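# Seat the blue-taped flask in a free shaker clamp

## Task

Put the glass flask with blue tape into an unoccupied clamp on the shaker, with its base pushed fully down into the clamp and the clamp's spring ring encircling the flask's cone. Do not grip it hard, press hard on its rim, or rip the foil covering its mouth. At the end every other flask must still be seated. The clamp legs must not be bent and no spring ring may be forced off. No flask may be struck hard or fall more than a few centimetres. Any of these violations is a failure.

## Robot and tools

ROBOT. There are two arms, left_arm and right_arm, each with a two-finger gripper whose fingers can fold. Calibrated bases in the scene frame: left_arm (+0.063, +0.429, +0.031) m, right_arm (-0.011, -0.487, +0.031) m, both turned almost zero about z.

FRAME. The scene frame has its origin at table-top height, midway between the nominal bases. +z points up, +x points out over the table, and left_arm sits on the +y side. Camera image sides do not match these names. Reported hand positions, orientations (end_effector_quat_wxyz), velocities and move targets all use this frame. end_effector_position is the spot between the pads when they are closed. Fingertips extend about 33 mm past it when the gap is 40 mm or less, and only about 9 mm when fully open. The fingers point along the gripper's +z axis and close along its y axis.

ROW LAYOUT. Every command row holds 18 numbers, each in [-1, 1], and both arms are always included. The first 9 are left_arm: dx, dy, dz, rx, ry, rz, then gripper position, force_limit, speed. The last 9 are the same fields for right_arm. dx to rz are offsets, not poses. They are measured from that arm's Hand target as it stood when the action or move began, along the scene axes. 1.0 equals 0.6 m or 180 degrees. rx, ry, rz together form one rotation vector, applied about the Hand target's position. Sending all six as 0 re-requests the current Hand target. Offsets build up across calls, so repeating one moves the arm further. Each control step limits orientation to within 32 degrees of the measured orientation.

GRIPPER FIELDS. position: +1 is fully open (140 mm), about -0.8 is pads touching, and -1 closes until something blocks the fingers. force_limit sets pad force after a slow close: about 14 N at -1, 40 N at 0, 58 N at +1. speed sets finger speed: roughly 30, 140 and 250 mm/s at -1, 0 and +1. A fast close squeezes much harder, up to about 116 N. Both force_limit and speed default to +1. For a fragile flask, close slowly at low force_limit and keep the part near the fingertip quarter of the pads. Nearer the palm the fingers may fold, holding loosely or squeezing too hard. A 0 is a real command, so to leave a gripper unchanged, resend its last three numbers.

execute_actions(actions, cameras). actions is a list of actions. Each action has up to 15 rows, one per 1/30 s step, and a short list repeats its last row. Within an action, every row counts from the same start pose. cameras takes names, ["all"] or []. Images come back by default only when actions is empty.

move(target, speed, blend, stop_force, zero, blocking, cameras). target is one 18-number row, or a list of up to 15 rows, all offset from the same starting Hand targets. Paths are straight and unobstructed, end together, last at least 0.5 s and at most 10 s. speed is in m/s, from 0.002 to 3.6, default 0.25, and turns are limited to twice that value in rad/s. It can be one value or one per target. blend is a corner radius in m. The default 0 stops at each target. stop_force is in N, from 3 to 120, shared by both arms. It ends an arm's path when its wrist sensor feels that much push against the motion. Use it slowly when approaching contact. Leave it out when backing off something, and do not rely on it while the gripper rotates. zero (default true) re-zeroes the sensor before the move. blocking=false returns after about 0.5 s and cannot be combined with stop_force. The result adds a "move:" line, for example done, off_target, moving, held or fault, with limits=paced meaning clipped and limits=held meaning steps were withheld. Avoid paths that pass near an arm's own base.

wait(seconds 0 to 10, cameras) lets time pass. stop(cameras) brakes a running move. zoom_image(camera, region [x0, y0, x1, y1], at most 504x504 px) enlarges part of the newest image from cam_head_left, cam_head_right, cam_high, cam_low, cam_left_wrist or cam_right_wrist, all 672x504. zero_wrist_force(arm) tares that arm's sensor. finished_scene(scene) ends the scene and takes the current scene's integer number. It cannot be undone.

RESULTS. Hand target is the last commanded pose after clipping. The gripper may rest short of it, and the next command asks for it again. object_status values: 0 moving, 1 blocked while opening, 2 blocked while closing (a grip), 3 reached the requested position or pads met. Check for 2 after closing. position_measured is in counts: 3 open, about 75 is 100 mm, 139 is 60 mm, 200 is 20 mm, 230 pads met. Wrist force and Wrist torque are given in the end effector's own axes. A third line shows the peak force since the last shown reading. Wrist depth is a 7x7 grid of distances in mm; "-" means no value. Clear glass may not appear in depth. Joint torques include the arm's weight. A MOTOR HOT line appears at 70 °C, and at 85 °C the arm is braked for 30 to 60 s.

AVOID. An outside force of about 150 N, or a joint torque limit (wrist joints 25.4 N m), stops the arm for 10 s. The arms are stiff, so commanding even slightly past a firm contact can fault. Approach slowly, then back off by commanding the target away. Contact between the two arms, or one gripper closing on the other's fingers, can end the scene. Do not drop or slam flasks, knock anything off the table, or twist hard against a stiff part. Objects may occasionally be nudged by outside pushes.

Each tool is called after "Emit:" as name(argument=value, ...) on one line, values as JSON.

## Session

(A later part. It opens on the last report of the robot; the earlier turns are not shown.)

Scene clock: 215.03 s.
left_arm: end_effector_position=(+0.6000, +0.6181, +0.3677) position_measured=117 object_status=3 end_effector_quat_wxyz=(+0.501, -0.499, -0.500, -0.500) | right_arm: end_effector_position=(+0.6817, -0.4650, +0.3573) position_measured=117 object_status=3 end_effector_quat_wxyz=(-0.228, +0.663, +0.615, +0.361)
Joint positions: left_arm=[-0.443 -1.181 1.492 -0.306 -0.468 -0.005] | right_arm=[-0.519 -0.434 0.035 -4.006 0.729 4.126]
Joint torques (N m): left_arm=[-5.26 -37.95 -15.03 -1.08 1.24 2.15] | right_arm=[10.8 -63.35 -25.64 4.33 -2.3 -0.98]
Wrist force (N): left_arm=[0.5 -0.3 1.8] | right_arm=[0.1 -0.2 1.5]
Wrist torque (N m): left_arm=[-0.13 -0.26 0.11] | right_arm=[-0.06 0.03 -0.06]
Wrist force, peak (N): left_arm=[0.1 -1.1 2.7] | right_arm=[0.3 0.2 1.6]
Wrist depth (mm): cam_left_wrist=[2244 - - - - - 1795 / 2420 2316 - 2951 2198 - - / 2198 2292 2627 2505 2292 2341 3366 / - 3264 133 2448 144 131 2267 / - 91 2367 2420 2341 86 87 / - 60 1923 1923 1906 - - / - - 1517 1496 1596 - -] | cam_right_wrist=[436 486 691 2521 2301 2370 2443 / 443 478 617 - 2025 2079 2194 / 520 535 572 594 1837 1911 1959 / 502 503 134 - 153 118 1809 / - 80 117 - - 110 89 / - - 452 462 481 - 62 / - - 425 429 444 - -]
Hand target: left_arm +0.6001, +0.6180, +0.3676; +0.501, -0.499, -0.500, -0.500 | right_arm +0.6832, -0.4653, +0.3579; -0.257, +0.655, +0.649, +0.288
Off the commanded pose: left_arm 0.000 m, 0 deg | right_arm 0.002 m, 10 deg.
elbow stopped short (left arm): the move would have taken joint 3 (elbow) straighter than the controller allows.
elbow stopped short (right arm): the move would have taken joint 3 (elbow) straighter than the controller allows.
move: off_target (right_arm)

Emit:
move(target=[[0.15,-0.33,0.05,0,0,-0.433,0.1,-0.05,-0.9,0,0,0,0,0,0,0.1,-0.05,-0.9],[-0.1,-0.3,0.05,0,0,-0.861,0.1,-0.05,-0.9,0,0,0,0,0,0,0.1,-0.05,-0.9]], speed=0.4, blend=0.05, cameras=["cam_head_right","cam_low","cam_left_wrist"])

Scene clock: 227.07 s.
left_arm: end_effector_position=(+0.5724, +0.4352, +0.3971) position_measured=117 object_status=3 end_effector_quat_wxyz=(+0.284, +0.647, -0.283, +0.649) | right_arm: end_effector_position=(+0.6817, -0.4650, +0.3573) position_measured=117 object_status=3 end_effector_quat_wxyz=(-0.228, +0.663, +0.615, +0.361)
Joint positions: left_arm=[0.334 -1.612 1.929 -0.324 2.707 -0.007] | right_arm=[-0.519 -0.434 0.035 -4.006 0.729 4.126]
Joint torques (N m): left_arm=[-6.99 -26.62 -15.97 0.69 -1.2 -1.46] | right_arm=[10.52 -61.93 -25.21 4.29 -2.67 -1.04]
Wrist force (N): left_arm=[0.3 -0.5 1.4] | right_arm=[0.3 -0.1 1.4]
Wrist torque (N m): left_arm=[-0.18 -0.22 0.25] | right_arm=[-0.03 -0.02 -0.06]
Wrist force, peak (N): left_arm=[2.9 -5.0 0.1] | right_arm=[0.2 0.1 1.7]
Wrist depth (mm): cam_left_wrist=[2133 2367 3264 3314 2834 2292 2013 / 2476 3077 2393 3847 2762 2564 997 / 2367 2476 2762 2052 2911 - 2221 / 1995 2221 134 3531 162 107 453 / - 91 1780 2244 3077 85 87 / - 60 1780 645 653 - - / - - 548 - - - -] | cam_right_wrist=[434 486 683 1991 2346 2346 2443 / 442 469 646 - 1975 2097 2194 / 504 517 542 - 1809 1896 1975 / 490 - 117 - 156 117 1681 / - 80 475 499 524 110 88 / - - 450 453 488 - 62 / - - 421 430 459 - -]
Hand target: left_arm +0.5724, +0.4352, +0.3971; +0.284, +0.647, -0.283, +0.649 (not the last commanded pose) | right_arm +0.6832, -0.4653, +0.3579; -0.257, +0.655, +0.649, +0.288
Off the commanded pose: left_arm 0.032 m, 18 deg | right_arm 0.002 m, 10 deg.
elbow stopped short (right arm): the move would have taken joint 3 (elbow) straighter than the controller allows.
move: held (left_arm; a check stopped the path), off_target (right_arm); path passed 1 of 2 targets; limits=held
pose unreachable (left arm): on one or more control steps of this call, first in action 0 (counted from 0), this arm could not follow its commanded pose, so it was not sent that pose on those steps. It may still have moved: this result reports where it is.
cause: moving toward the commanded pose would bring two parts of the arm too close to each other (its gripper and another part of the arm, with joints 4 (wrist 1) to 6 (wrist 3) between them, 14 mm apart when it was first held).
camera_calibration:
cam_left_wrist: T_world_to_cam=[[-0.73986, -0.672531, -0.0176035, 0.73132], [-0.233107, 0.280814, -0.931024, 0.378901], [0.631085, -0.684724, -0.364534, 0.228046], [0, 0, 0, 1]] pos_world=[0.485482, 0.541583, 0.44877]
Images, in order (width x height): cam_head_right 672x504, cam_low 672x504, cam_left_wrist 672x504.

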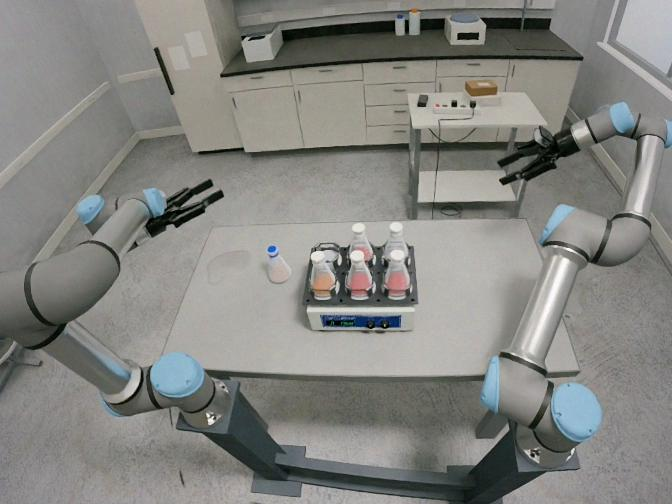

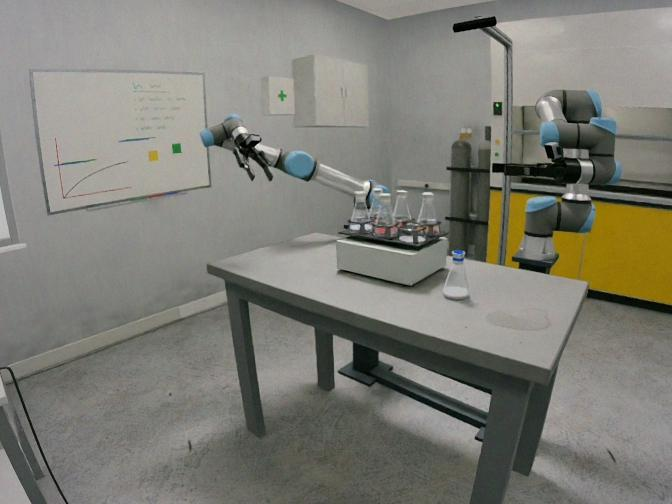

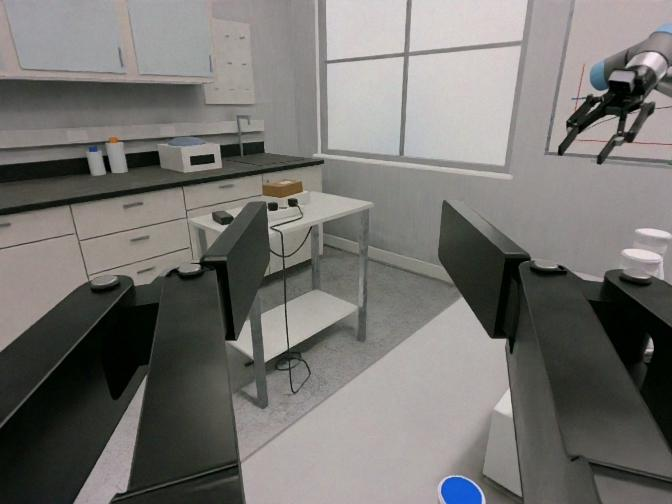

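Emit:
move(target=[-0.031,-0.195,-0.16,0,0,0,0.1,-0.05,-0.9,0,0,0,0,0,0,0.1,-0.05,-0.9], speed=0.25, cameras=["cam_low","cam_left_wrist","cam_head_right","cam_head_left"])

Scene clock: 238.80 s.
left_arm: end_effector_position=(+0.5538, +0.3182, +0.3012) position_measured=117 object_status=3 end_effector_quat_wxyz=(+0.284, +0.647, -0.283, +0.649) | right_arm: end_effector_position=(+0.6817, -0.4650, +0.3573) position_measured=117 object_status=3 end_effector_quat_wxyz=(-0.228, +0.663, +0.615, +0.361)
Joint positions: left_arm=[-0.03 -1.702 2.282 -0.584 2.343 -0.003] | right_arm=[-0.519 -0.434 0.035 -4.006 0.729 4.126]
Joint torques (N m): left_arm=[-4.26 -6.96 -17.12 -1.08 -1.23 1.87] | right_arm=[10.49 -61.08 -25.46 4.31 -2.85 -1.03]
Wrist force (N): left_arm=[0.5 -0.2 1.6] | right_arm=[0.3 0.0 1.4]
Wrist torque (N m): left_arm=[-0.11 -0.26 0.25] | right_arm=[-0.02 -0.01 -0.06]
Wrist force, peak (N): left_arm=[-1.7 1.5 2.9] | right_arm=[0.2 0.1 1.7]
Wrist depth (mm): cam_left_wrist=[2221 2393 3314 3168 2693 2176 778 / 2564 3651 6336 3264 2911 2267 2013 / 2013 2221 1958 2367 - - 2071 / 2052 2244 134 3215 162 118 432 / - 91 1906 2505 649 86 87 / - 60 485 508 508 - - / - - 405 377 407 - -] | cam_right_wrist=[431 479 - 2394 2154 2279 2301 / 444 466 - - 2025 2043 2279 / 515 534 584 601 1782 1866 1975 / 502 99 134 516 155 117 1782 / - 80 474 502 - 110 89 / - - 456 462 467 - 62 / - - 421 431 449 - -]
Hand target: left_arm +0.5538, +0.3182, +0.3011; +0.284, +0.647, -0.283, +0.649 | right_arm +0.6832, -0.4653, +0.3579; -0.257, +0.655, +0.649, +0.288
Off the commanded pose: left_arm 0.000 m, 0 deg | right_arm 0.002 m, 10 deg.
elbow stopped short (right arm): the move would have taken joint 3 (elbow) straighter than the controller allows.
move: off_target (right_arm)
camera_calibration:
cam_left_wrist: T_world_to_cam=[[-0.739933, -0.672453, -0.0174901, 0.637144], [-0.233094, 0.280701, -0.931061, 0.318096], [0.631004, -0.684845, -0.364445, 0.124734], [0, 0, 0, 1]] pos_world=[0.466882, 0.424583, 0.35277]
Images, in order (width x height): cam_head_left 672x504, cam_head_right 672x504, cam_low 672x504, cam_left_wrist 672x504.

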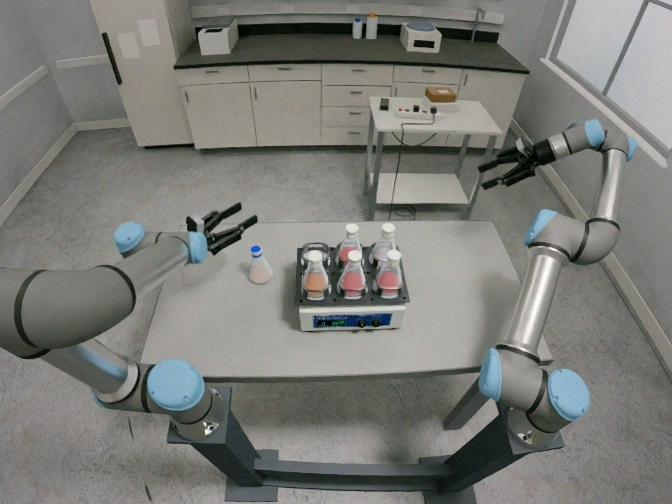

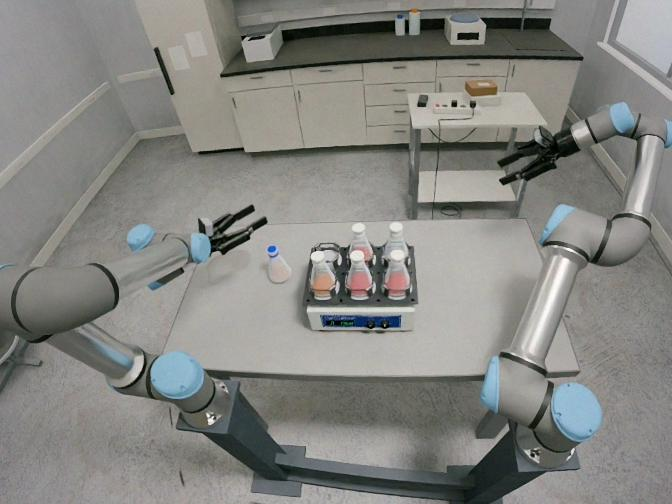

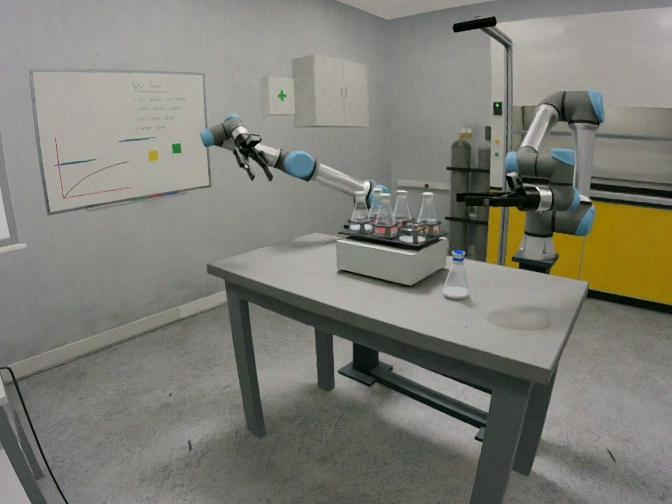

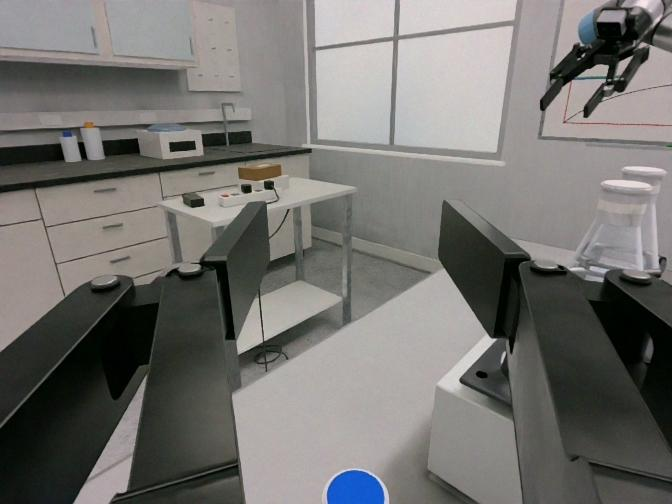

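Emit:
move(target=[0.0015,-0.0045,-0.3385,0,0,0,0.1,-0.05,-0.9,0,0,0,0,0,0,0.1,-0.05,-0.9], speed=0.12, stop_force=12, cameras=["cam_low","cam_left_wrist","cam_head_right"])

Emit:
zoom_image(camera="cam_low", region=[400, 200, 600, 350])

Scene clock: 246.20 s.
left_arm: end_effector_position=(+0.5547, +0.3155, +0.0980) position_measured=117 object_status=3 end_effector_quat_wxyz=(+0.284, +0.647, -0.283, +0.649) | right_arm: end_effector_position=(+0.6817, -0.4650, +0.3573) position_measured=117 object_status=3 end_effector_quat_wxyz=(-0.228, +0.663, +0.615, +0.361)
Joint positions: left_arm=[-0.04 -1.132 2.467 -1.339 2.333 -0.003] | right_arm=[-0.519 -0.434 0.035 -4.006 0.729 4.126]
Joint torques (N m): left_arm=[0.3 -18.46 -14.07 -3.86 0.53 2.01] | right_arm=[10.33 -60.31 -25.25 4.22 -2.81 -0.96]
Wrist force (N): left_arm=[0.5 -0.3 1.5] | right_arm=[0.2 -0.1 1.4]
Wrist torque (N m): left_arm=[-0.14 -0.27 0.24] | right_arm=[-0.03 0.01 -0.06]
Wrist force, peak (N): left_arm=[2.6 -0.2 1.5] | right_arm=[0.4 0.2 1.7]
Wrist depth (mm): cam_left_wrist=[2393 2727 3264 3314 2659 2267 348 / 2393 2693 3215 3264 2911 292 291 / 1841 2198 2448 144 278 259 227 / 1923 2154 134 423 353 246 225 / - 91 253 284 283 85 87 / - 60 205 198 203 - - / - - 179 166 171 - -] | cam_right_wrist=[433 484 731 2693 2301 2495 2469 / 451 470 - 647 2008 2135 2097 / 500 531 - 606 1851 1837 1896 / 495 109 134 545 155 117 1717 / - 80 475 485 - 110 89 / - - 455 460 - - 62 / - - 417 429 441 - -]
Hand target: left_arm +0.5547, +0.3155, +0.0980; +0.284, +0.647, -0.283, +0.649 | right_arm +0.6832, -0.4653, +0.3579; -0.257, +0.655, +0.649, +0.288
Off the commanded pose: left_arm 0.000 m, 0 deg | right_arm 0.002 m, 10 deg.
elbow stopped short (right arm): the move would have taken joint 3 (elbow) straighter than the controller allows.
move: off_target (right_arm)
camera_calibration:
cam_left_wrist: T_world_to_cam=[[-0.73986, -0.672531, -0.0176035, 0.632455], [-0.233107, 0.280814, -0.931024, 0.129826], [0.631085, -0.684724, -0.364534, 0.0481864], [0, 0, 0, 1]] pos_world=[0.467782, 0.421883, 0.14957]
Images, in order (width x height): cam_head_right 672x504, cam_low 672x504, cam_left_wrist 672x504.

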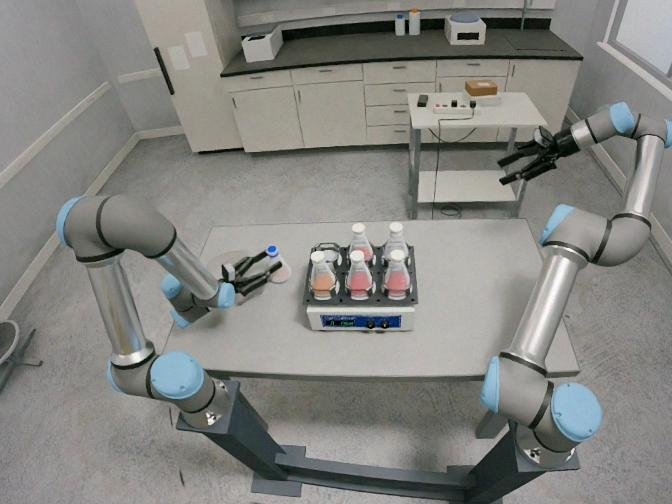

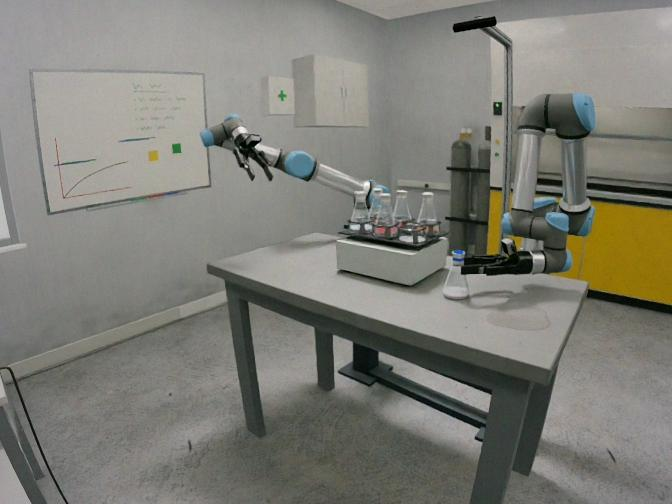

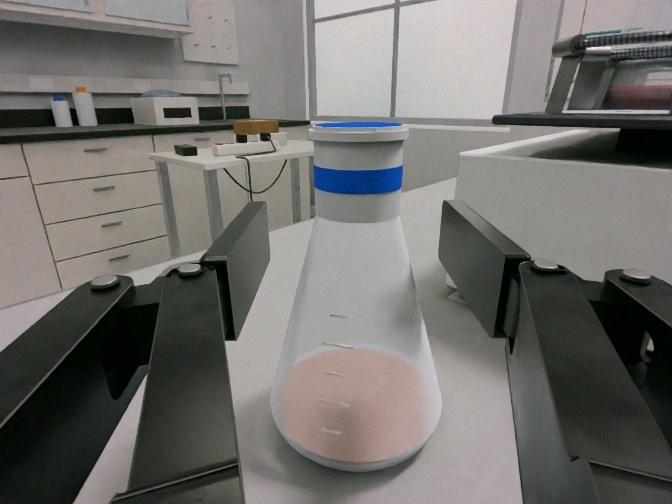

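Scaled by 2.520 from the camera's 672x504 image, which has a finer 960x720 frame.

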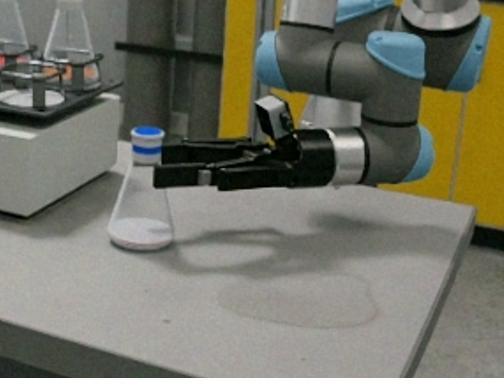

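Emit:
move(target=[0,0,0,0,0,0,-1,-0.03,-0.72,0,0,0,0,0,0,0.1,-0.05,-0.9])

Emit:
wait(seconds=0.7, cameras=["cam_left_wrist"])

Scene clock: 249.13 s.
left_arm: end_effector_position=(+0.5547, +0.3155, +0.0980) position_measured=163 object_status=2 end_effector_quat_wxyz=(+0.284, +0.647, -0.283, +0.649) | right_arm: end_effector_position=(+0.6817, -0.4650, +0.3573) position_measured=117 object_status=3 end_effector_quat_wxyz=(-0.228, +0.663, +0.615, +0.361)
Joint positions: left_arm=[-0.039 -1.132 2.467 -1.339 2.334 -0.003] | right_arm=[-0.519 -0.434 0.035 -4.006 0.729 4.126]
Joint torques (N m): left_arm=[5.5 -19.81 -14.15 -3.27 0.68 1.93] | right_arm=[9.9 -59.62 -24.56 4.31 -2.63 -1.17]
Wrist force (N): left_arm=[-1.1 -0.4 1.4] | right_arm=[0.2 0.1 1.4]
Wrist torque (N m): left_arm=[-0.14 -0.28 0.24] | right_arm=[0.01 -0.01 -0.06]
Wrist force, peak (N): left_arm=[-1.4 -0.4 1.6] | right_arm=[0.2 0.0 1.7]
Wrist depth (mm): cam_left_wrist=[2727 2595 2872 3264 2595 2448 305 / 2420 2595 2393 3314 2693 293 293 / 1976 2154 1723 143 290 260 226 / 1941 2267 120 388 132 256 227 / - 77 81 285 251 85 85 / - 73 - 197 196 - 74 / - - - 165 - - -] | cam_right_wrist=[432 483 710 2194 2194 2370 2443 / 442 471 - - 1991 2116 2279 / 514 537 572 600 1782 1911 1959 / - 101 134 554 155 117 1755 / - 80 463 - 512 110 89 / - - 471 451 504 - 62 / - - 419 428 439 - -]
Hand target: left_arm +0.5547, +0.3155, +0.0980; +0.284, +0.647, -0.283, +0.649 | right_arm +0.6832, -0.4653, +0.3579; -0.257, +0.655, +0.649, +0.288
Off the commanded pose: left_arm 0.000 m, 0 deg | right_arm 0.002 m, 10 deg.
elbow stopped short (right arm): the move would have taken joint 3 (elbow) straighter than the controller allows.
move: off_target (right_arm)

Scene clock: 249.83 s.
left_arm: end_effector_position=(+0.5547, +0.3155, +0.0980) position_measured=163 object_status=2 end_effector_quat_wxyz=(+0.284, +0.647, -0.283, +0.649) | right_arm: end_effector_position=(+0.6817, -0.4650, +0.3573) position_measured=117 object_status=3 end_effector_quat_wxyz=(-0.228, +0.663, +0.615, +0.361)
Joint positions: left_arm=[-0.039 -1.132 2.467 -1.339 2.334 -0.003] | right_arm=[-0.519 -0.434 0.035 -4.006 0.729 4.126]
Joint torques (N m): left_arm=[4.95 -22.5 -11.94 -2.36 -0.29 1.93] | right_arm=[9.99 -59.77 -24.97 4.29 -2.64 -0.95]
Wrist force (N): left_arm=[-1.3 -0.4 1.6] | right_arm=[0.1 0.0 1.4]
Wrist torque (N m): left_arm=[-0.15 -0.23 0.24] | right_arm=[-0.02 0.02 -0.06]
Wrist force, peak (N): left_arm=[-1.2 -0.4 1.7] | right_arm=[0.3 -0.1 1.7]
Wrist depth (mm): cam_left_wrist=[2221 2911 3590 3215 2762 2341 347 / 2448 2448 2992 3474 2872 397 296 / 1841 2198 2505 143 283 260 225 / 1958 2176 120 382 132 254 227 / - 76 81 285 250 85 85 / - 73 - 197 196 - 74 / - - - 166 - - -] | cam_right_wrist=[425 480 795 2194 2236 2418 2469 / 435 465 647 675 2043 2008 2194 / 516 537 578 - 1782 1837 1991 / 501 504 134 547 547 117 1730 / - 80 479 506 520 110 89 / - - 452 - 491 - 62 / - - 420 - 435 - -]
Hand target: left_arm +0.5547, +0.3155, +0.0980; +0.284, +0.647, -0.283, +0.649 | right_arm +0.6832, -0.4653, +0.3579; -0.257, +0.655, +0.649, +0.288
Tool commands: left_gripper/position=-1.0 left_gripper/force_limit=-0.03 left_gripper/speed=-0.72 right_gripper/position=+0.1 right_gripper/force_limit=-0.05 right_gripper/speed=-0.9
Off the commanded pose: left_arm 0.000 m, 0 deg | right_arm 0.002 m, 10 deg.
wait: 0.70 s; at rest by 0.17 s
camera_calibration:
cam_left_wrist: T_world_to_cam=[[-0.739907, -0.67248, -0.0175772, 0.632452], [-0.233121, 0.28083, -0.931015, 0.129824], [0.631025, -0.684767, -0.364557, 0.048236], [0, 0, 0, 1]] pos_world=[0.467782, 0.421883, 0.14957]
Images, in order (width x height): cam_left_wrist 672x504.

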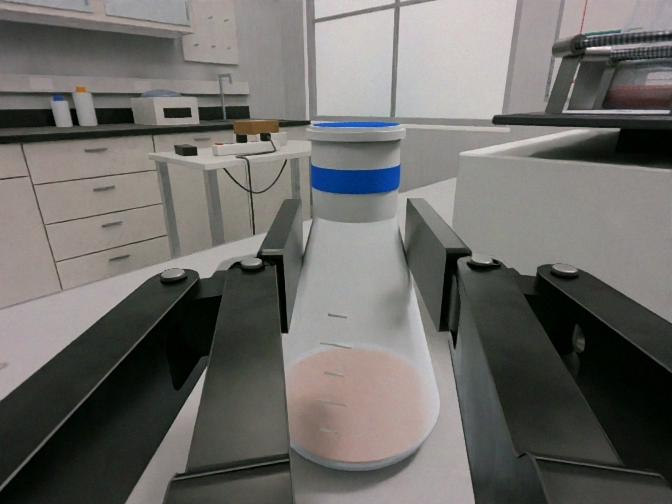

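Emit:
move(target=[[0,0.02,0.44,0,0,0,-1,-0.03,-0.72,0,0,0,0,0,0,0.1,-0.05,-0.9],[-0.0833,-0.2905,0.44,0,0,-0.083,-1,-0.03,-0.72,0,0,0,0,0,0,0.1,-0.05,-0.9],[-0.0833,-0.2905,0.34,0,0,-0.083,-1,-0.03,-0.72,0,0,0,0,0,0,0.1,-0.05,-0.9]], speed=[0.2,0.2,0.1], blend=[0.03,0.03,0], cameras=["cam_head_right","cam_low","cam_left_wrist","cam_head_left","cam_high"])

Emit:
zoom_image(camera="cam_head_right", region=[280, 200, 420, 320])

Emit:
zoom_image(camera="cam_low", region=[320, 160, 500, 300])

Emit:
zoom_image(camera="cam_high", region=[260, 90, 440, 230])

Scene clock: 258.93 s.
left_arm: end_effector_position=(+0.5047, +0.1412, +0.3020) position_measured=163 object_status=2 end_effector_quat_wxyz=(+0.366, +0.604, -0.365, +0.606) | right_arm: end_effector_position=(+0.6817, -0.4650, +0.3573) position_measured=117 object_status=3 end_effector_quat_wxyz=(-0.228, +0.663, +0.615, +0.361)
Joint positions: left_arm=[-0.482 -1.723 2.296 -0.577 2.152 -0.002] | right_arm=[-0.519 -0.434 0.035 -4.006 0.729 4.126]
Joint torques (N m): left_arm=[6.93 -20.66 -27.06 -2.12 1.35 -2.27] | right_arm=[9.58 -58.39 -25.23 4.31 -2.77 -1.08]
Wrist force (N): left_arm=[-1.2 -0.2 1.5] | right_arm=[0.4 0.1 1.4]
Wrist torque (N m): left_arm=[-0.12 -0.25 0.18] | right_arm=[0.00 -0.04 -0.06]
Wrist force, peak (N): left_arm=[-4.6 -0.2 1.2] | right_arm=[0.5 0.1 1.6]
Wrist depth (mm): cam_left_wrist=[2659 3474 2798 2595 740 913 1810 / 3264 3531 3168 2627 2292 2133 584 / 2154 1890 3264 143 272 - - / 1390 2727 120 - 125 96 225 / - 77 81 626 - 85 85 / - 73 - 197 196 - 74 / - - - 190 - - -] | cam_right_wrist=[430 487 - 2469 2154 2394 2443 / 447 468 - 691 2061 2135 2174 / 522 536 - 627 1795 1851 1959 / 503 505 133 541 156 118 1782 / - 80 469 510 516 110 88 / - - 457 474 483 - 62 / - - 423 433 445 - -]
Hand target: left_arm +0.5047, +0.1412, +0.3020; +0.366, +0.604, -0.365, +0.606 | right_arm +0.6832, -0.4653, +0.3579; -0.257, +0.655, +0.649, +0.288
Off the commanded pose: left_arm 0.000 m, 0 deg | right_arm 0.002 m, 10 deg.
elbow stopped short (right arm): the move would have taken joint 3 (elbow) straighter than the controller allows.
move: off_target (right_arm)
camera_calibration:
cam_left_wrist: T_world_to_cam=[[-0.888232, -0.459062, -0.0175086, 0.526521], [-0.152961, 0.33147, -0.930984, 0.30944], [0.433183, -0.824251, -0.364641, 0.154311], [0, 0, 0, 1]] pos_world=[0.44816, 0.266327, 0.35357]
Images, in order (width x height): cam_head_left 672x504, cam_head_right 672x504, cam_high 672x504, cam_low 672x504, cam_left_wrist 672x504.

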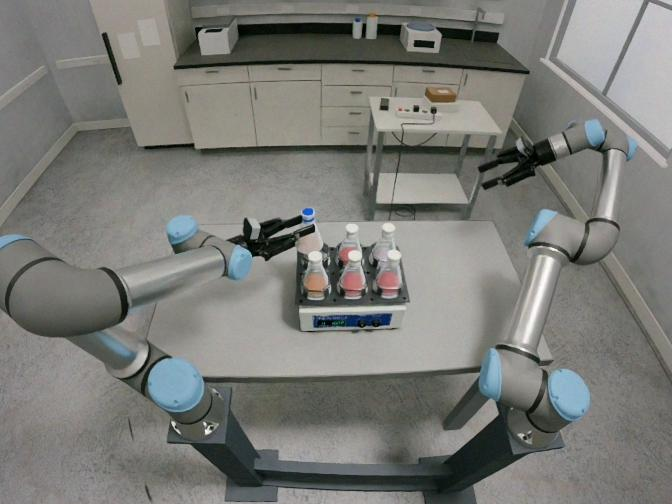

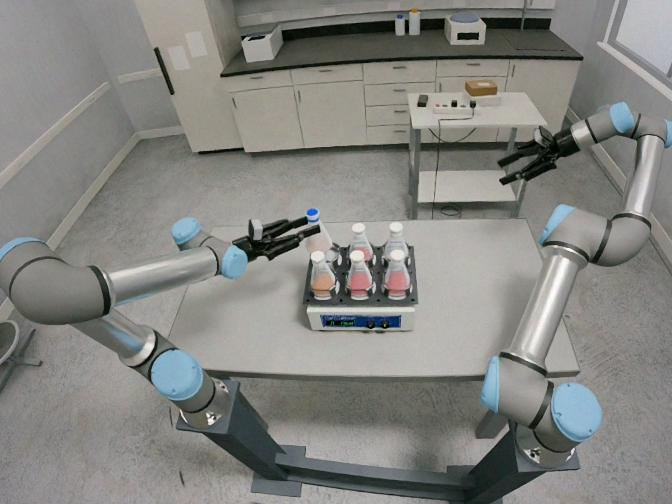

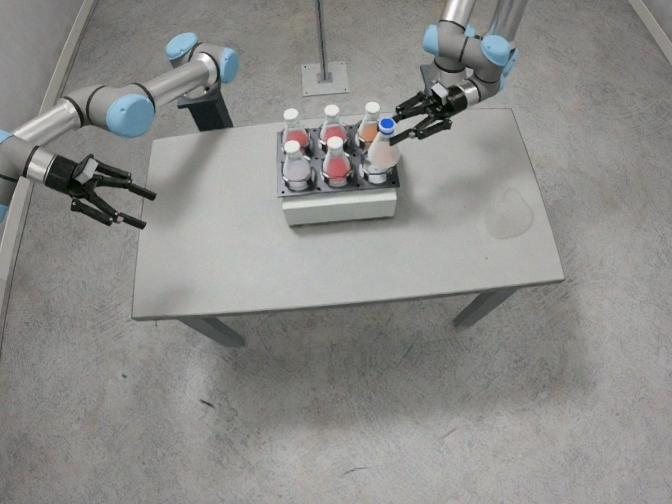

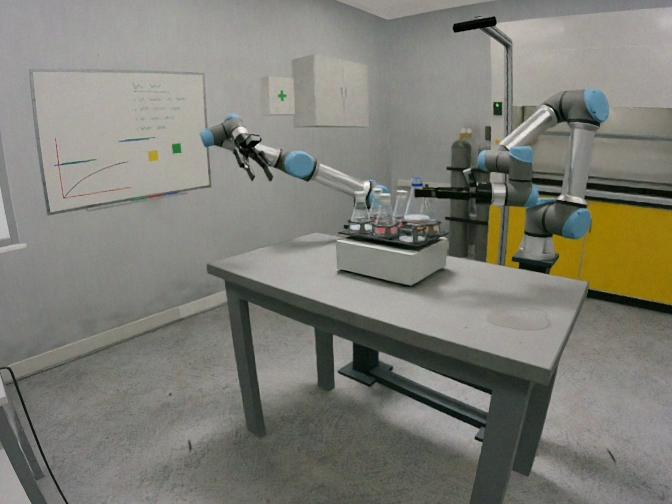

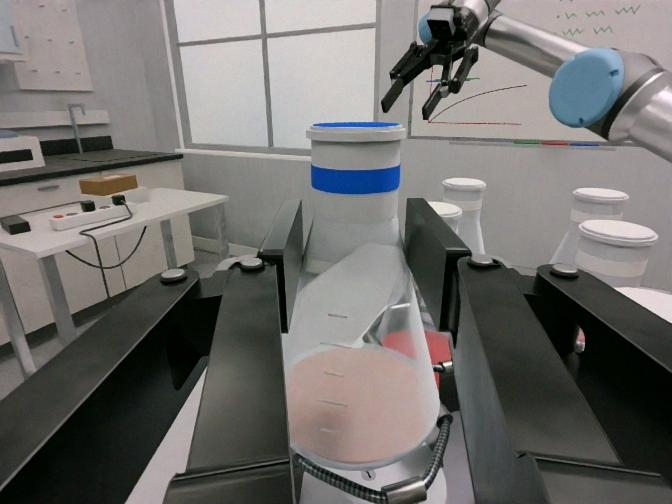

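Scaled by 3.600 from the camera's 672x504 image, which has a finer 960x720 frame.

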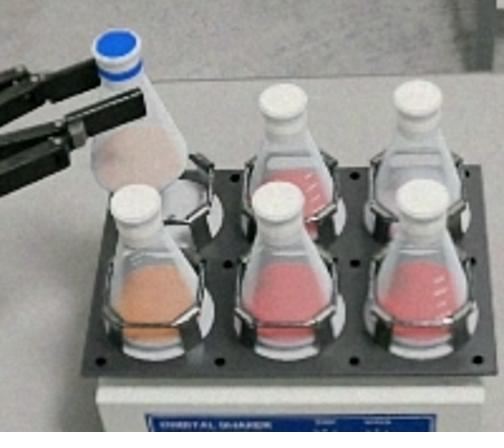

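Scaled by 2.800 from the camera's 672x504 image, which has a finer 960x720 frame.

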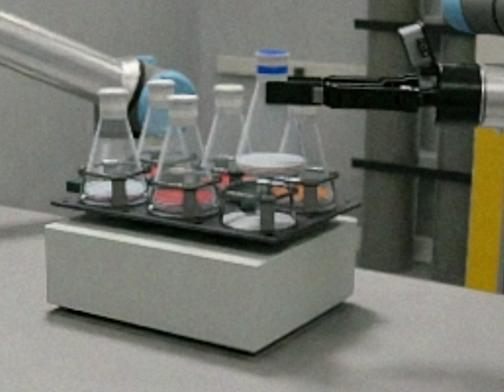

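Scaled by 2.800 from the camera's 672x504 image, which has a finer 960x720 frame.

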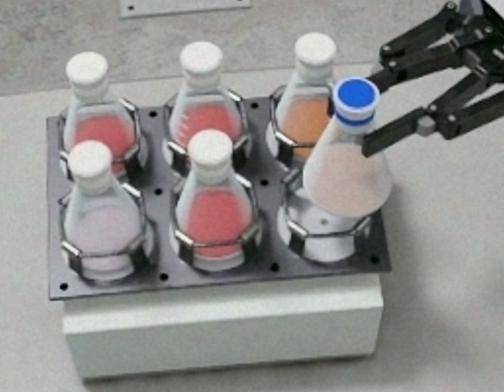

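Emit:
move(target=[0,-0.0317,0.02,0,0,0,-1,-0.03,-0.72,0,0,0,0,0,0,0.1,-0.05,-0.9], speed=0.1, cameras=["cam_head_right","cam_low","cam_head_left","cam_high"])

Emit:
zoom_image(camera="cam_head_right", region=[280, 200, 420, 320])

Emit:
zoom_image(camera="cam_high", region=[260, 90, 440, 230])

Emit:
zoom_image(camera="cam_low", region=[320, 160, 500, 300])

Scene clock: 266.37 s.
left_arm: end_effector_position=(+0.5047, +0.1221, +0.3141) position_measured=163 object_status=2 end_effector_quat_wxyz=(+0.366, +0.604, -0.365, +0.606) | right_arm: end_effector_position=(+0.6817, -0.4650, +0.3573) position_measured=117 object_status=3 end_effector_quat_wxyz=(-0.228, +0.663, +0.615, +0.361)
Joint positions: left_arm=[-0.543 -1.739 2.273 -0.538 2.091 -0.002] | right_arm=[-0.519 -0.434 0.035 -4.006 0.729 4.126]
Joint torques (N m): left_arm=[7.86 -9.91 -15.7 -4.48 1.48 2.17] | right_arm=[10.02 -57.43 -24.92 4.29 -2.69 -1.13]
Wrist force (N): left_arm=[-1.4 -0.6 1.7] | right_arm=[0.3 0.2 1.4]
Wrist torque (N m): left_arm=[-0.19 -0.23 0.16] | right_arm=[0.02 -0.03 -0.06]
Wrist force, peak (N): left_arm=[-0.9 0.1 2.1] | right_arm=[0.4 0.3 1.6]
Wrist depth (mm): cam_left_wrist=[2564 3034 2911 2420 740 905 1780 / 2762 - 3168 2595 2154 2052 570 / 2244 1958 3264 144 149 2221 - / 1322 2627 119 2834 132 2198 232 / - 76 81 329 - 85 85 / - 73 - 197 197 - 74 / - - - 238 - - -] | cam_right_wrist=[433 479 - 2257 2174 2394 2301 / 446 470 644 675 1991 2174 2279 / 520 536 560 608 1795 1896 1942 / 496 505 134 552 540 117 1743 / - 80 117 509 522 110 89 / - - 440 473 482 - 62 / - - 421 427 446 - -]
Hand target: left_arm +0.5047, +0.1221, +0.3140; +0.366, +0.604, -0.365, +0.606 | right_arm +0.6832, -0.4653, +0.3579; -0.257, +0.655, +0.649, +0.288
Off the commanded pose: left_arm 0.000 m, 0 deg | right_arm 0.002 m, 10 deg.
elbow stopped short (right arm): the move would have taken joint 3 (elbow) straighter than the controller allows.
move: off_target (right_arm)
Images, in order (width x height): cam_head_left 672x504, cam_head_right 672x504, cam_high 672x504, cam_low 672x504.

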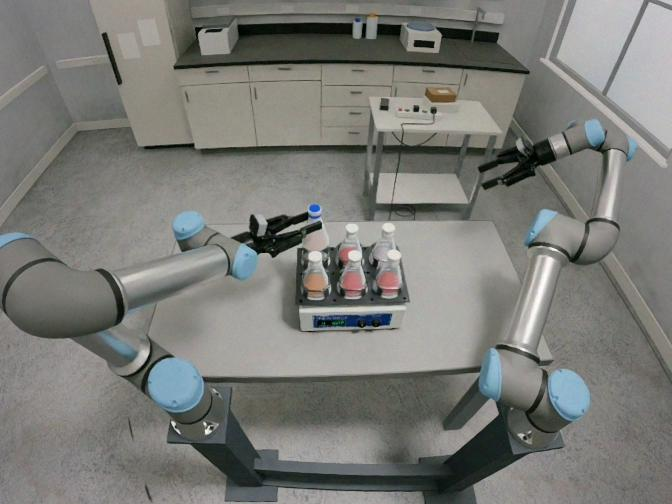

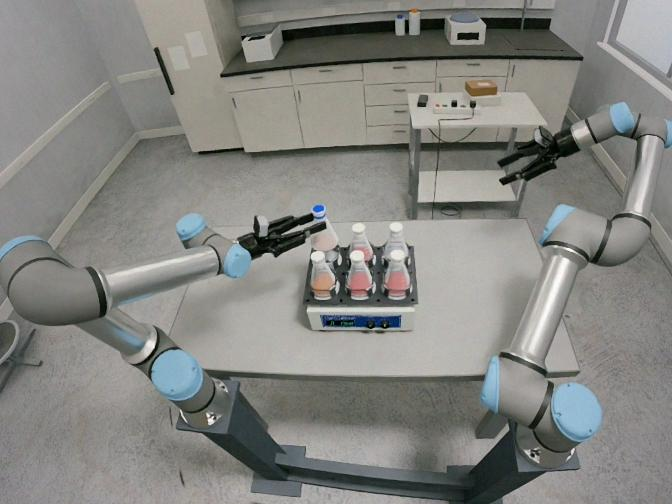

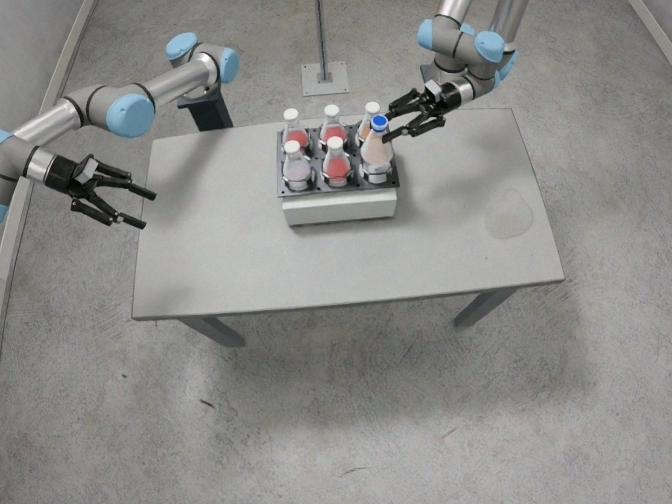

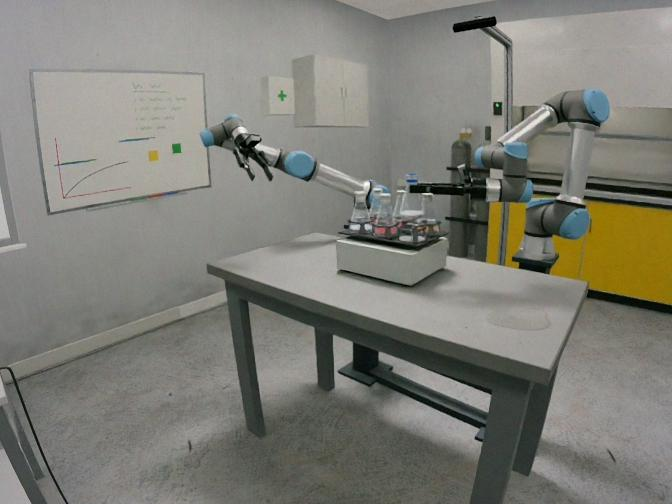

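Scaled by 3.600 from the camera's 672x504 image, which has a finer 960x720 frame.

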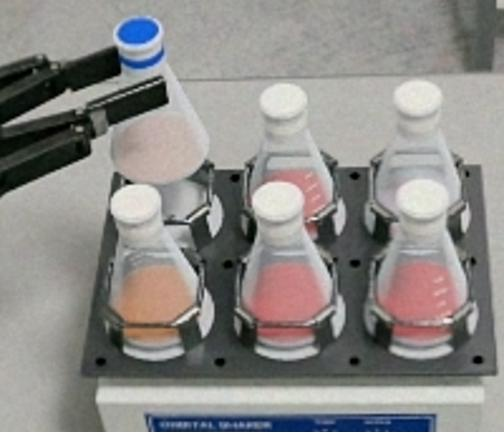

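Scaled by 2.800 from the camera's 672x504 image, which has a finer 960x720 frame.

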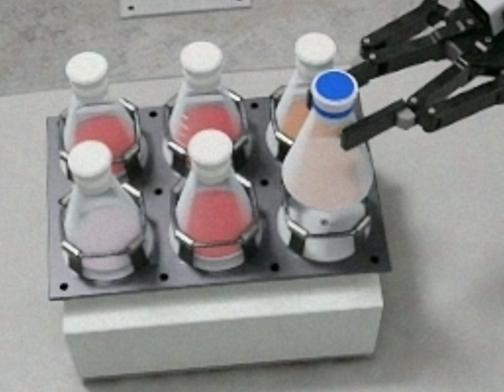

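Scaled by 2.800 from the camera's 672x504 image, which has a finer 960x720 frame.

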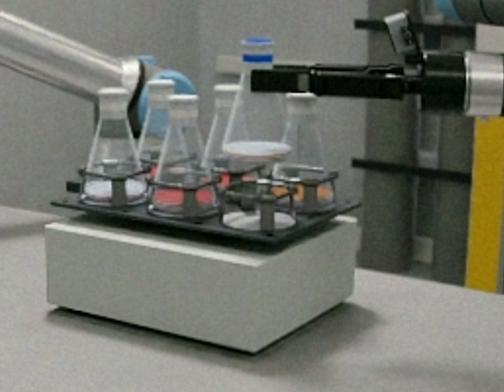

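Emit:
zero_wrist_force(arm="left_arm")

Emit:
move(target=[0,0,-0.15,0,0,0,-1,-0.03,-0.72,0,0,0,0,0,0,0.1,-0.05,-0.9], speed=0.015, stop_force=18, cameras=["cam_head_right","cam_low","cam_left_wrist","cam_high"])

Emit:
zoom_image(camera="cam_head_right", region=[300, 200, 370, 300])

Emit:
zoom_image(camera="cam_high", region=[330, 100, 430, 200])

Emit:
zoom_image(camera="cam_low", region=[380, 160, 480, 260])

Wrist force sensor zeroed.

Scene clock: 274.83 s.
left_arm: end_effector_position=(+0.5047, +0.1221, +0.2719) position_measured=163 object_status=2 end_effector_quat_wxyz=(+0.366, +0.604, -0.365, +0.606) | right_arm: end_effector_position=(+0.6817, -0.4650, +0.3573) position_measured=117 object_status=3 end_effector_quat_wxyz=(-0.228, +0.663, +0.615, +0.361)
Joint positions: left_arm=[-0.543 -1.662 2.341 -0.682 2.091 -0.002] | right_arm=[-0.519 -0.434 0.035 -4.006 0.729 4.126]
Joint torques (N m): left_arm=[4.84 -19.31 -24.93 -2.66 -1.32 1.39] | right_arm=[10.12 -56.8 -24.54 4.33 -2.77 -1.08]
Wrist force (N, zeroed by zero_wrist_force on left_arm): left_arm=[10.2 4.4 -1.3] | right_arm=[0.4 0.0 1.2]
Wrist torque (N m, zeroed by zero_wrist_force on left_arm): left_arm=[-0.06 -0.13 -0.26] | right_arm=[-0.01 -0.03 -0.06]
Wrist force, peak (N, zeroed by zero_wrist_force on left_arm): left_arm=[20.9 6.1 -3.1] | right_arm=[0.5 0.3 1.7]
Wrist depth (mm): cam_left_wrist=[2659 - 2727 2393 728 841 592 / 2659 3168 3077 2627 2367 2154 579 / 2052 1766 3215 144 250 2659 209 / 1330 2595 119 138 125 96 114 / - 77 81 373 253 85 85 / - 73 - 196 196 - 74 / - - - 170 - - -] | cam_right_wrist=[436 465 - 757 2135 2394 2418 / 438 468 639 - 2025 2008 2194 / 514 535 585 - 1823 1911 1959 / 502 - 134 527 545 117 1755 / - 80 468 506 516 110 89 / - - 459 454 490 - 62 / - - 416 429 436 - -]
Hand target: left_arm +0.5047, +0.1221, +0.2719; +0.366, +0.604, -0.365, +0.606 (not the last commanded pose) | right_arm +0.6832, -0.4653, +0.3579; -0.257, +0.655, +0.649, +0.288
Off the commanded pose: left_arm 0.048 m, 0 deg | right_arm 0.002 m, 10 deg.
elbow stopped short (right arm): the move would have taken joint 3 (elbow) straighter than the controller allows.
move: contact (left_arm), off_target (right_arm)
camera_calibration:
cam_left_wrist: T_world_to_cam=[[-0.888249, -0.459019, -0.0177708, 0.517354], [-0.152547, 0.331243, -0.931132, 0.287633], [0.433294, -0.824366, -0.364249, 0.127526], [0, 0, 0, 1]] pos_world=[0.44816, 0.247327, 0.323469]
Images, in order (width x height): cam_head_right 672x504, cam_high 672x504, cam_low 672x504, cam_left_wrist 672x504.

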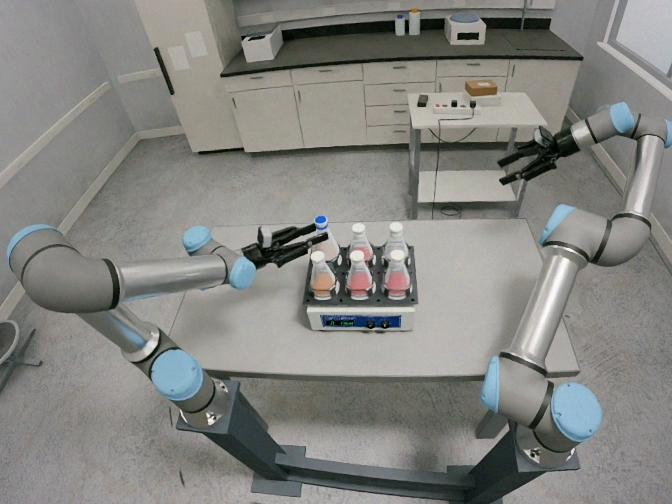

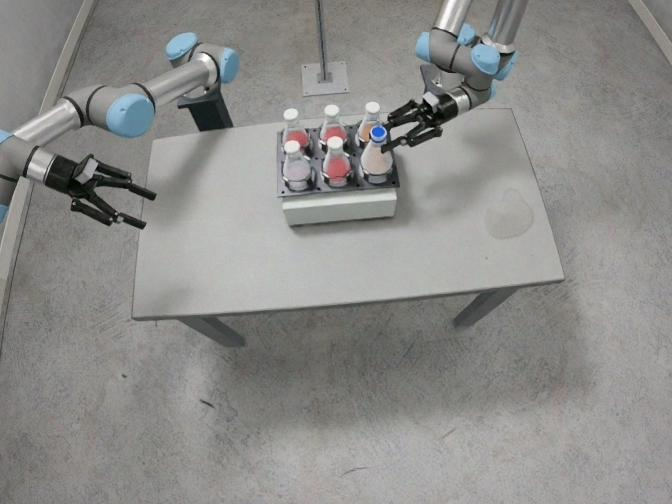

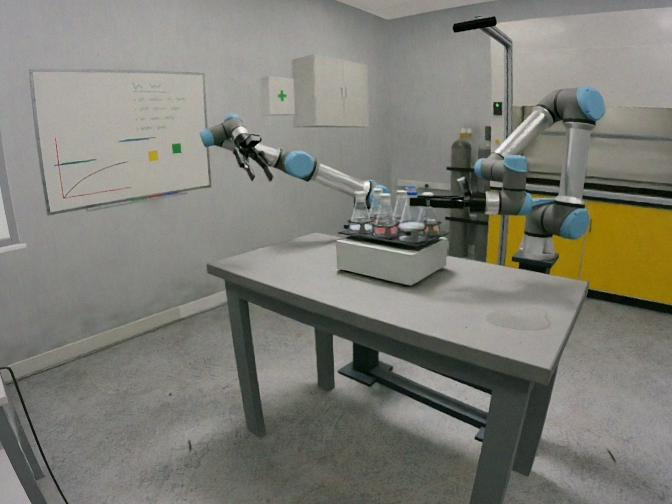

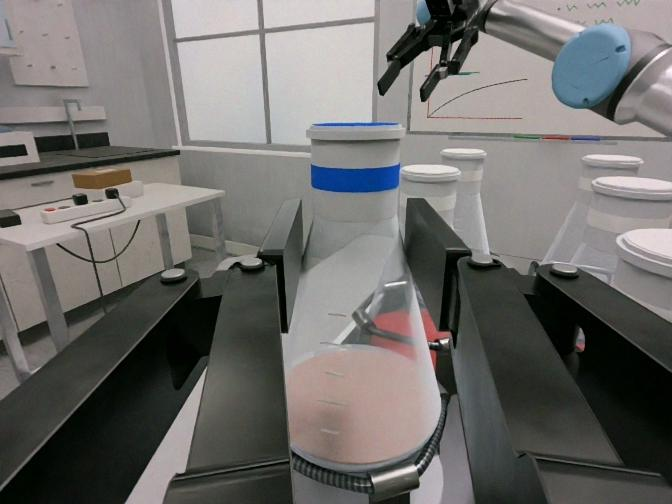

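Scaled by 5.040 from the camera's 672x504 image, which has a finer 960x720 frame.

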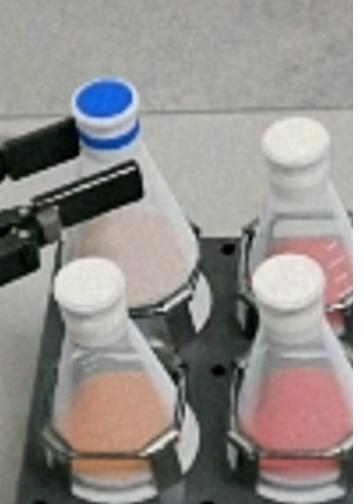

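Scaled by 5.040 from the camera's 672x504 image, which has a finer 960x720 frame.

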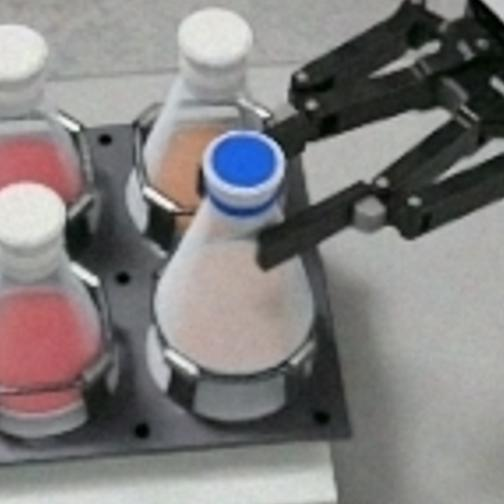

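Scaled by 5.040 from the camera's 672x504 image, which has a finer 960x720 frame.

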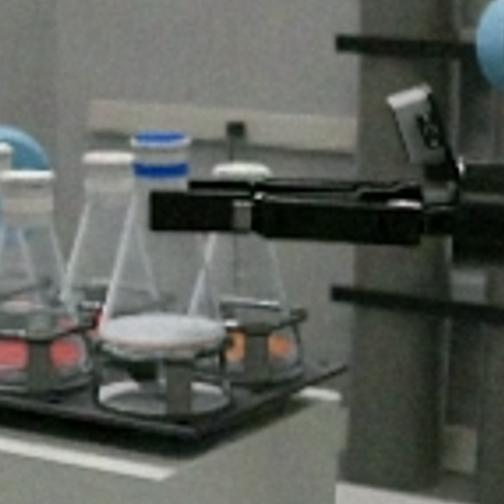

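Emit:
move(target=[[0,0,0.015,0,0,0,-1,-0.03,-0.72,0,0,0,0,0,0,0.1,-0.05,-0.9],[-0.006,-0.001,0.012,0,0,0,-1,-0.03,-0.72,0,0,0,0,0,0,0.1,-0.05,-0.9]], speed=0.04)

Emit:
move(target=[0,0,-0.08,0,0,0,-1,-0.03,-0.72,0,0,0,0,0,0,0.1,-0.05,-0.9], speed=0.012, stop_force=30)

Scene clock: 280.30 s.
left_arm: end_effector_position=(+0.5011, +0.1215, +0.2792) position_measured=163 object_status=2 end_effector_quat_wxyz=(+0.366, +0.604, -0.365, +0.606) | right_arm: end_effector_position=(+0.6817, -0.4650, +0.3573) position_measured=117 object_status=3 end_effector_quat_wxyz=(-0.228, +0.663, +0.615, +0.361)
Joint positions: left_arm=[-0.553 -1.687 2.339 -0.656 2.081 -0.002] | right_arm=[-0.519 -0.434 0.035 -4.006 0.729 4.126]
Joint torques (N m): left_arm=[6.49 -6.48 -28.97 -1.02 1.66 1.82] | right_arm=[10.14 -55.71 -25.52 4.3 -2.89 -1.03]
Wrist force (N, zeroed by zero_wrist_force on left_arm): left_arm=[0.3 0.4 -0.1] | right_arm=[0.2 0.1 1.3]
Wrist torque (N m, zeroed by zero_wrist_force on left_arm): left_arm=[0.08 -0.06 -0.03] | right_arm=[0.01 -0.01 -0.06]
Wrist force, peak (N, zeroed by zero_wrist_force on left_arm): left_arm=[10.4 4.4 -1.3] | right_arm=[0.3 0.1 1.7]
Wrist depth (mm): cam_left_wrist=[2627 2992 2798 2564 716 858 598 / 2798 3122 3215 2534 2244 2198 578 / 2091 1825 3474 143 253 - 206 / 1346 2627 119 855 125 96 131 / - 77 81 600 - 85 85 / - 73 - 197 196 - 74 / - - - 172 - - -] | cam_right_wrist=[434 486 669 2215 2323 2323 2495 / 440 474 624 701 1975 2079 2301 / 491 534 163 581 1795 1959 1991 / - 101 134 545 155 117 1717 / - 80 118 504 502 110 89 / - - - 463 479 - 62 / - - 415 432 441 - -]
Hand target: left_arm +0.5011, +0.1215, +0.2791; +0.366, +0.604, -0.365, +0.606 | right_arm +0.6832, -0.4653, +0.3579; -0.257, +0.655, +0.649, +0.288
Off the commanded pose: left_arm 0.000 m, 0 deg | right_arm 0.002 m, 10 deg.
elbow stopped short (right arm): the move would have taken joint 3 (elbow) straighter than the controller allows.
move: off_target (right_arm)

Scene clock: 282.23 s.
left_arm: end_effector_position=(+0.5012, +0.1215, +0.2687) position_measured=163 object_status=2 end_effector_quat_wxyz=(+0.366, +0.604, -0.365, +0.606) | right_arm: end_effector_position=(+0.6817, -0.4650, +0.3573) position_measured=117 object_status=3 end_effector_quat_wxyz=(-0.228, +0.663, +0.615, +0.361)
Joint positions: left_arm=[-0.552 -1.666 2.354 -0.693 2.081 -0.002] | right_arm=[-0.519 -0.434 0.035 -4.006 0.729 4.126]
Joint torques (N m): left_arm=[1.87 -13.29 -15.62 5.48 1.86 1.46] | right_arm=[9.85 -56.15 -24.89 4.41 -2.79 -0.94]
Wrist force (N, zeroed by zero_wrist_force on left_arm): left_arm=[22.7 -6.9 0.9] | right_arm=[0.3 0.0 1.4]
Wrist torque (N m, zeroed by zero_wrist_force on left_arm): left_arm=[0.24 -0.23 0.36] | right_arm=[-0.02 -0.03 -0.06]
Wrist force, peak (N, zeroed by zero_wrist_force on left_arm): left_arm=[32.1 -6.9 0.2] | right_arm=[0.4 -0.1 1.5]
Wrist depth (mm): cam_left_wrist=[2627 3168 2911 2448 723 869 589 / 2505 3314 3122 2595 2341 2032 584 / 2133 1696 2798 144 244 2176 204 / 1322 2659 119 - 125 96 113 / - 77 81 279 - 85 85 / - 73 - 197 196 - 74 / - - - 168 - - -] | cam_right_wrist=[429 484 - 1959 2301 2370 2370 / 436 467 531 671 1975 2116 2174 / 519 534 549 568 1837 1866 1896 / 484 505 134 545 544 117 1755 / - 80 135 506 523 110 89 / - - 455 463 480 - 62 / - - 422 436 444 - -]
Hand target: left_arm +0.5012, +0.1215, +0.2687; +0.366, +0.604, -0.365, +0.606 (not the last commanded pose) | right_arm +0.6832, -0.4653, +0.3579; -0.257, +0.655, +0.649, +0.288
Off the commanded pose: left_arm 0.038 m, 0 deg | right_arm 0.002 m, 10 deg.
elbow stopped short (right arm): the move would have taken joint 3 (elbow) straighter than the controller allows.
move: contact (left_arm), off_target (right_arm)


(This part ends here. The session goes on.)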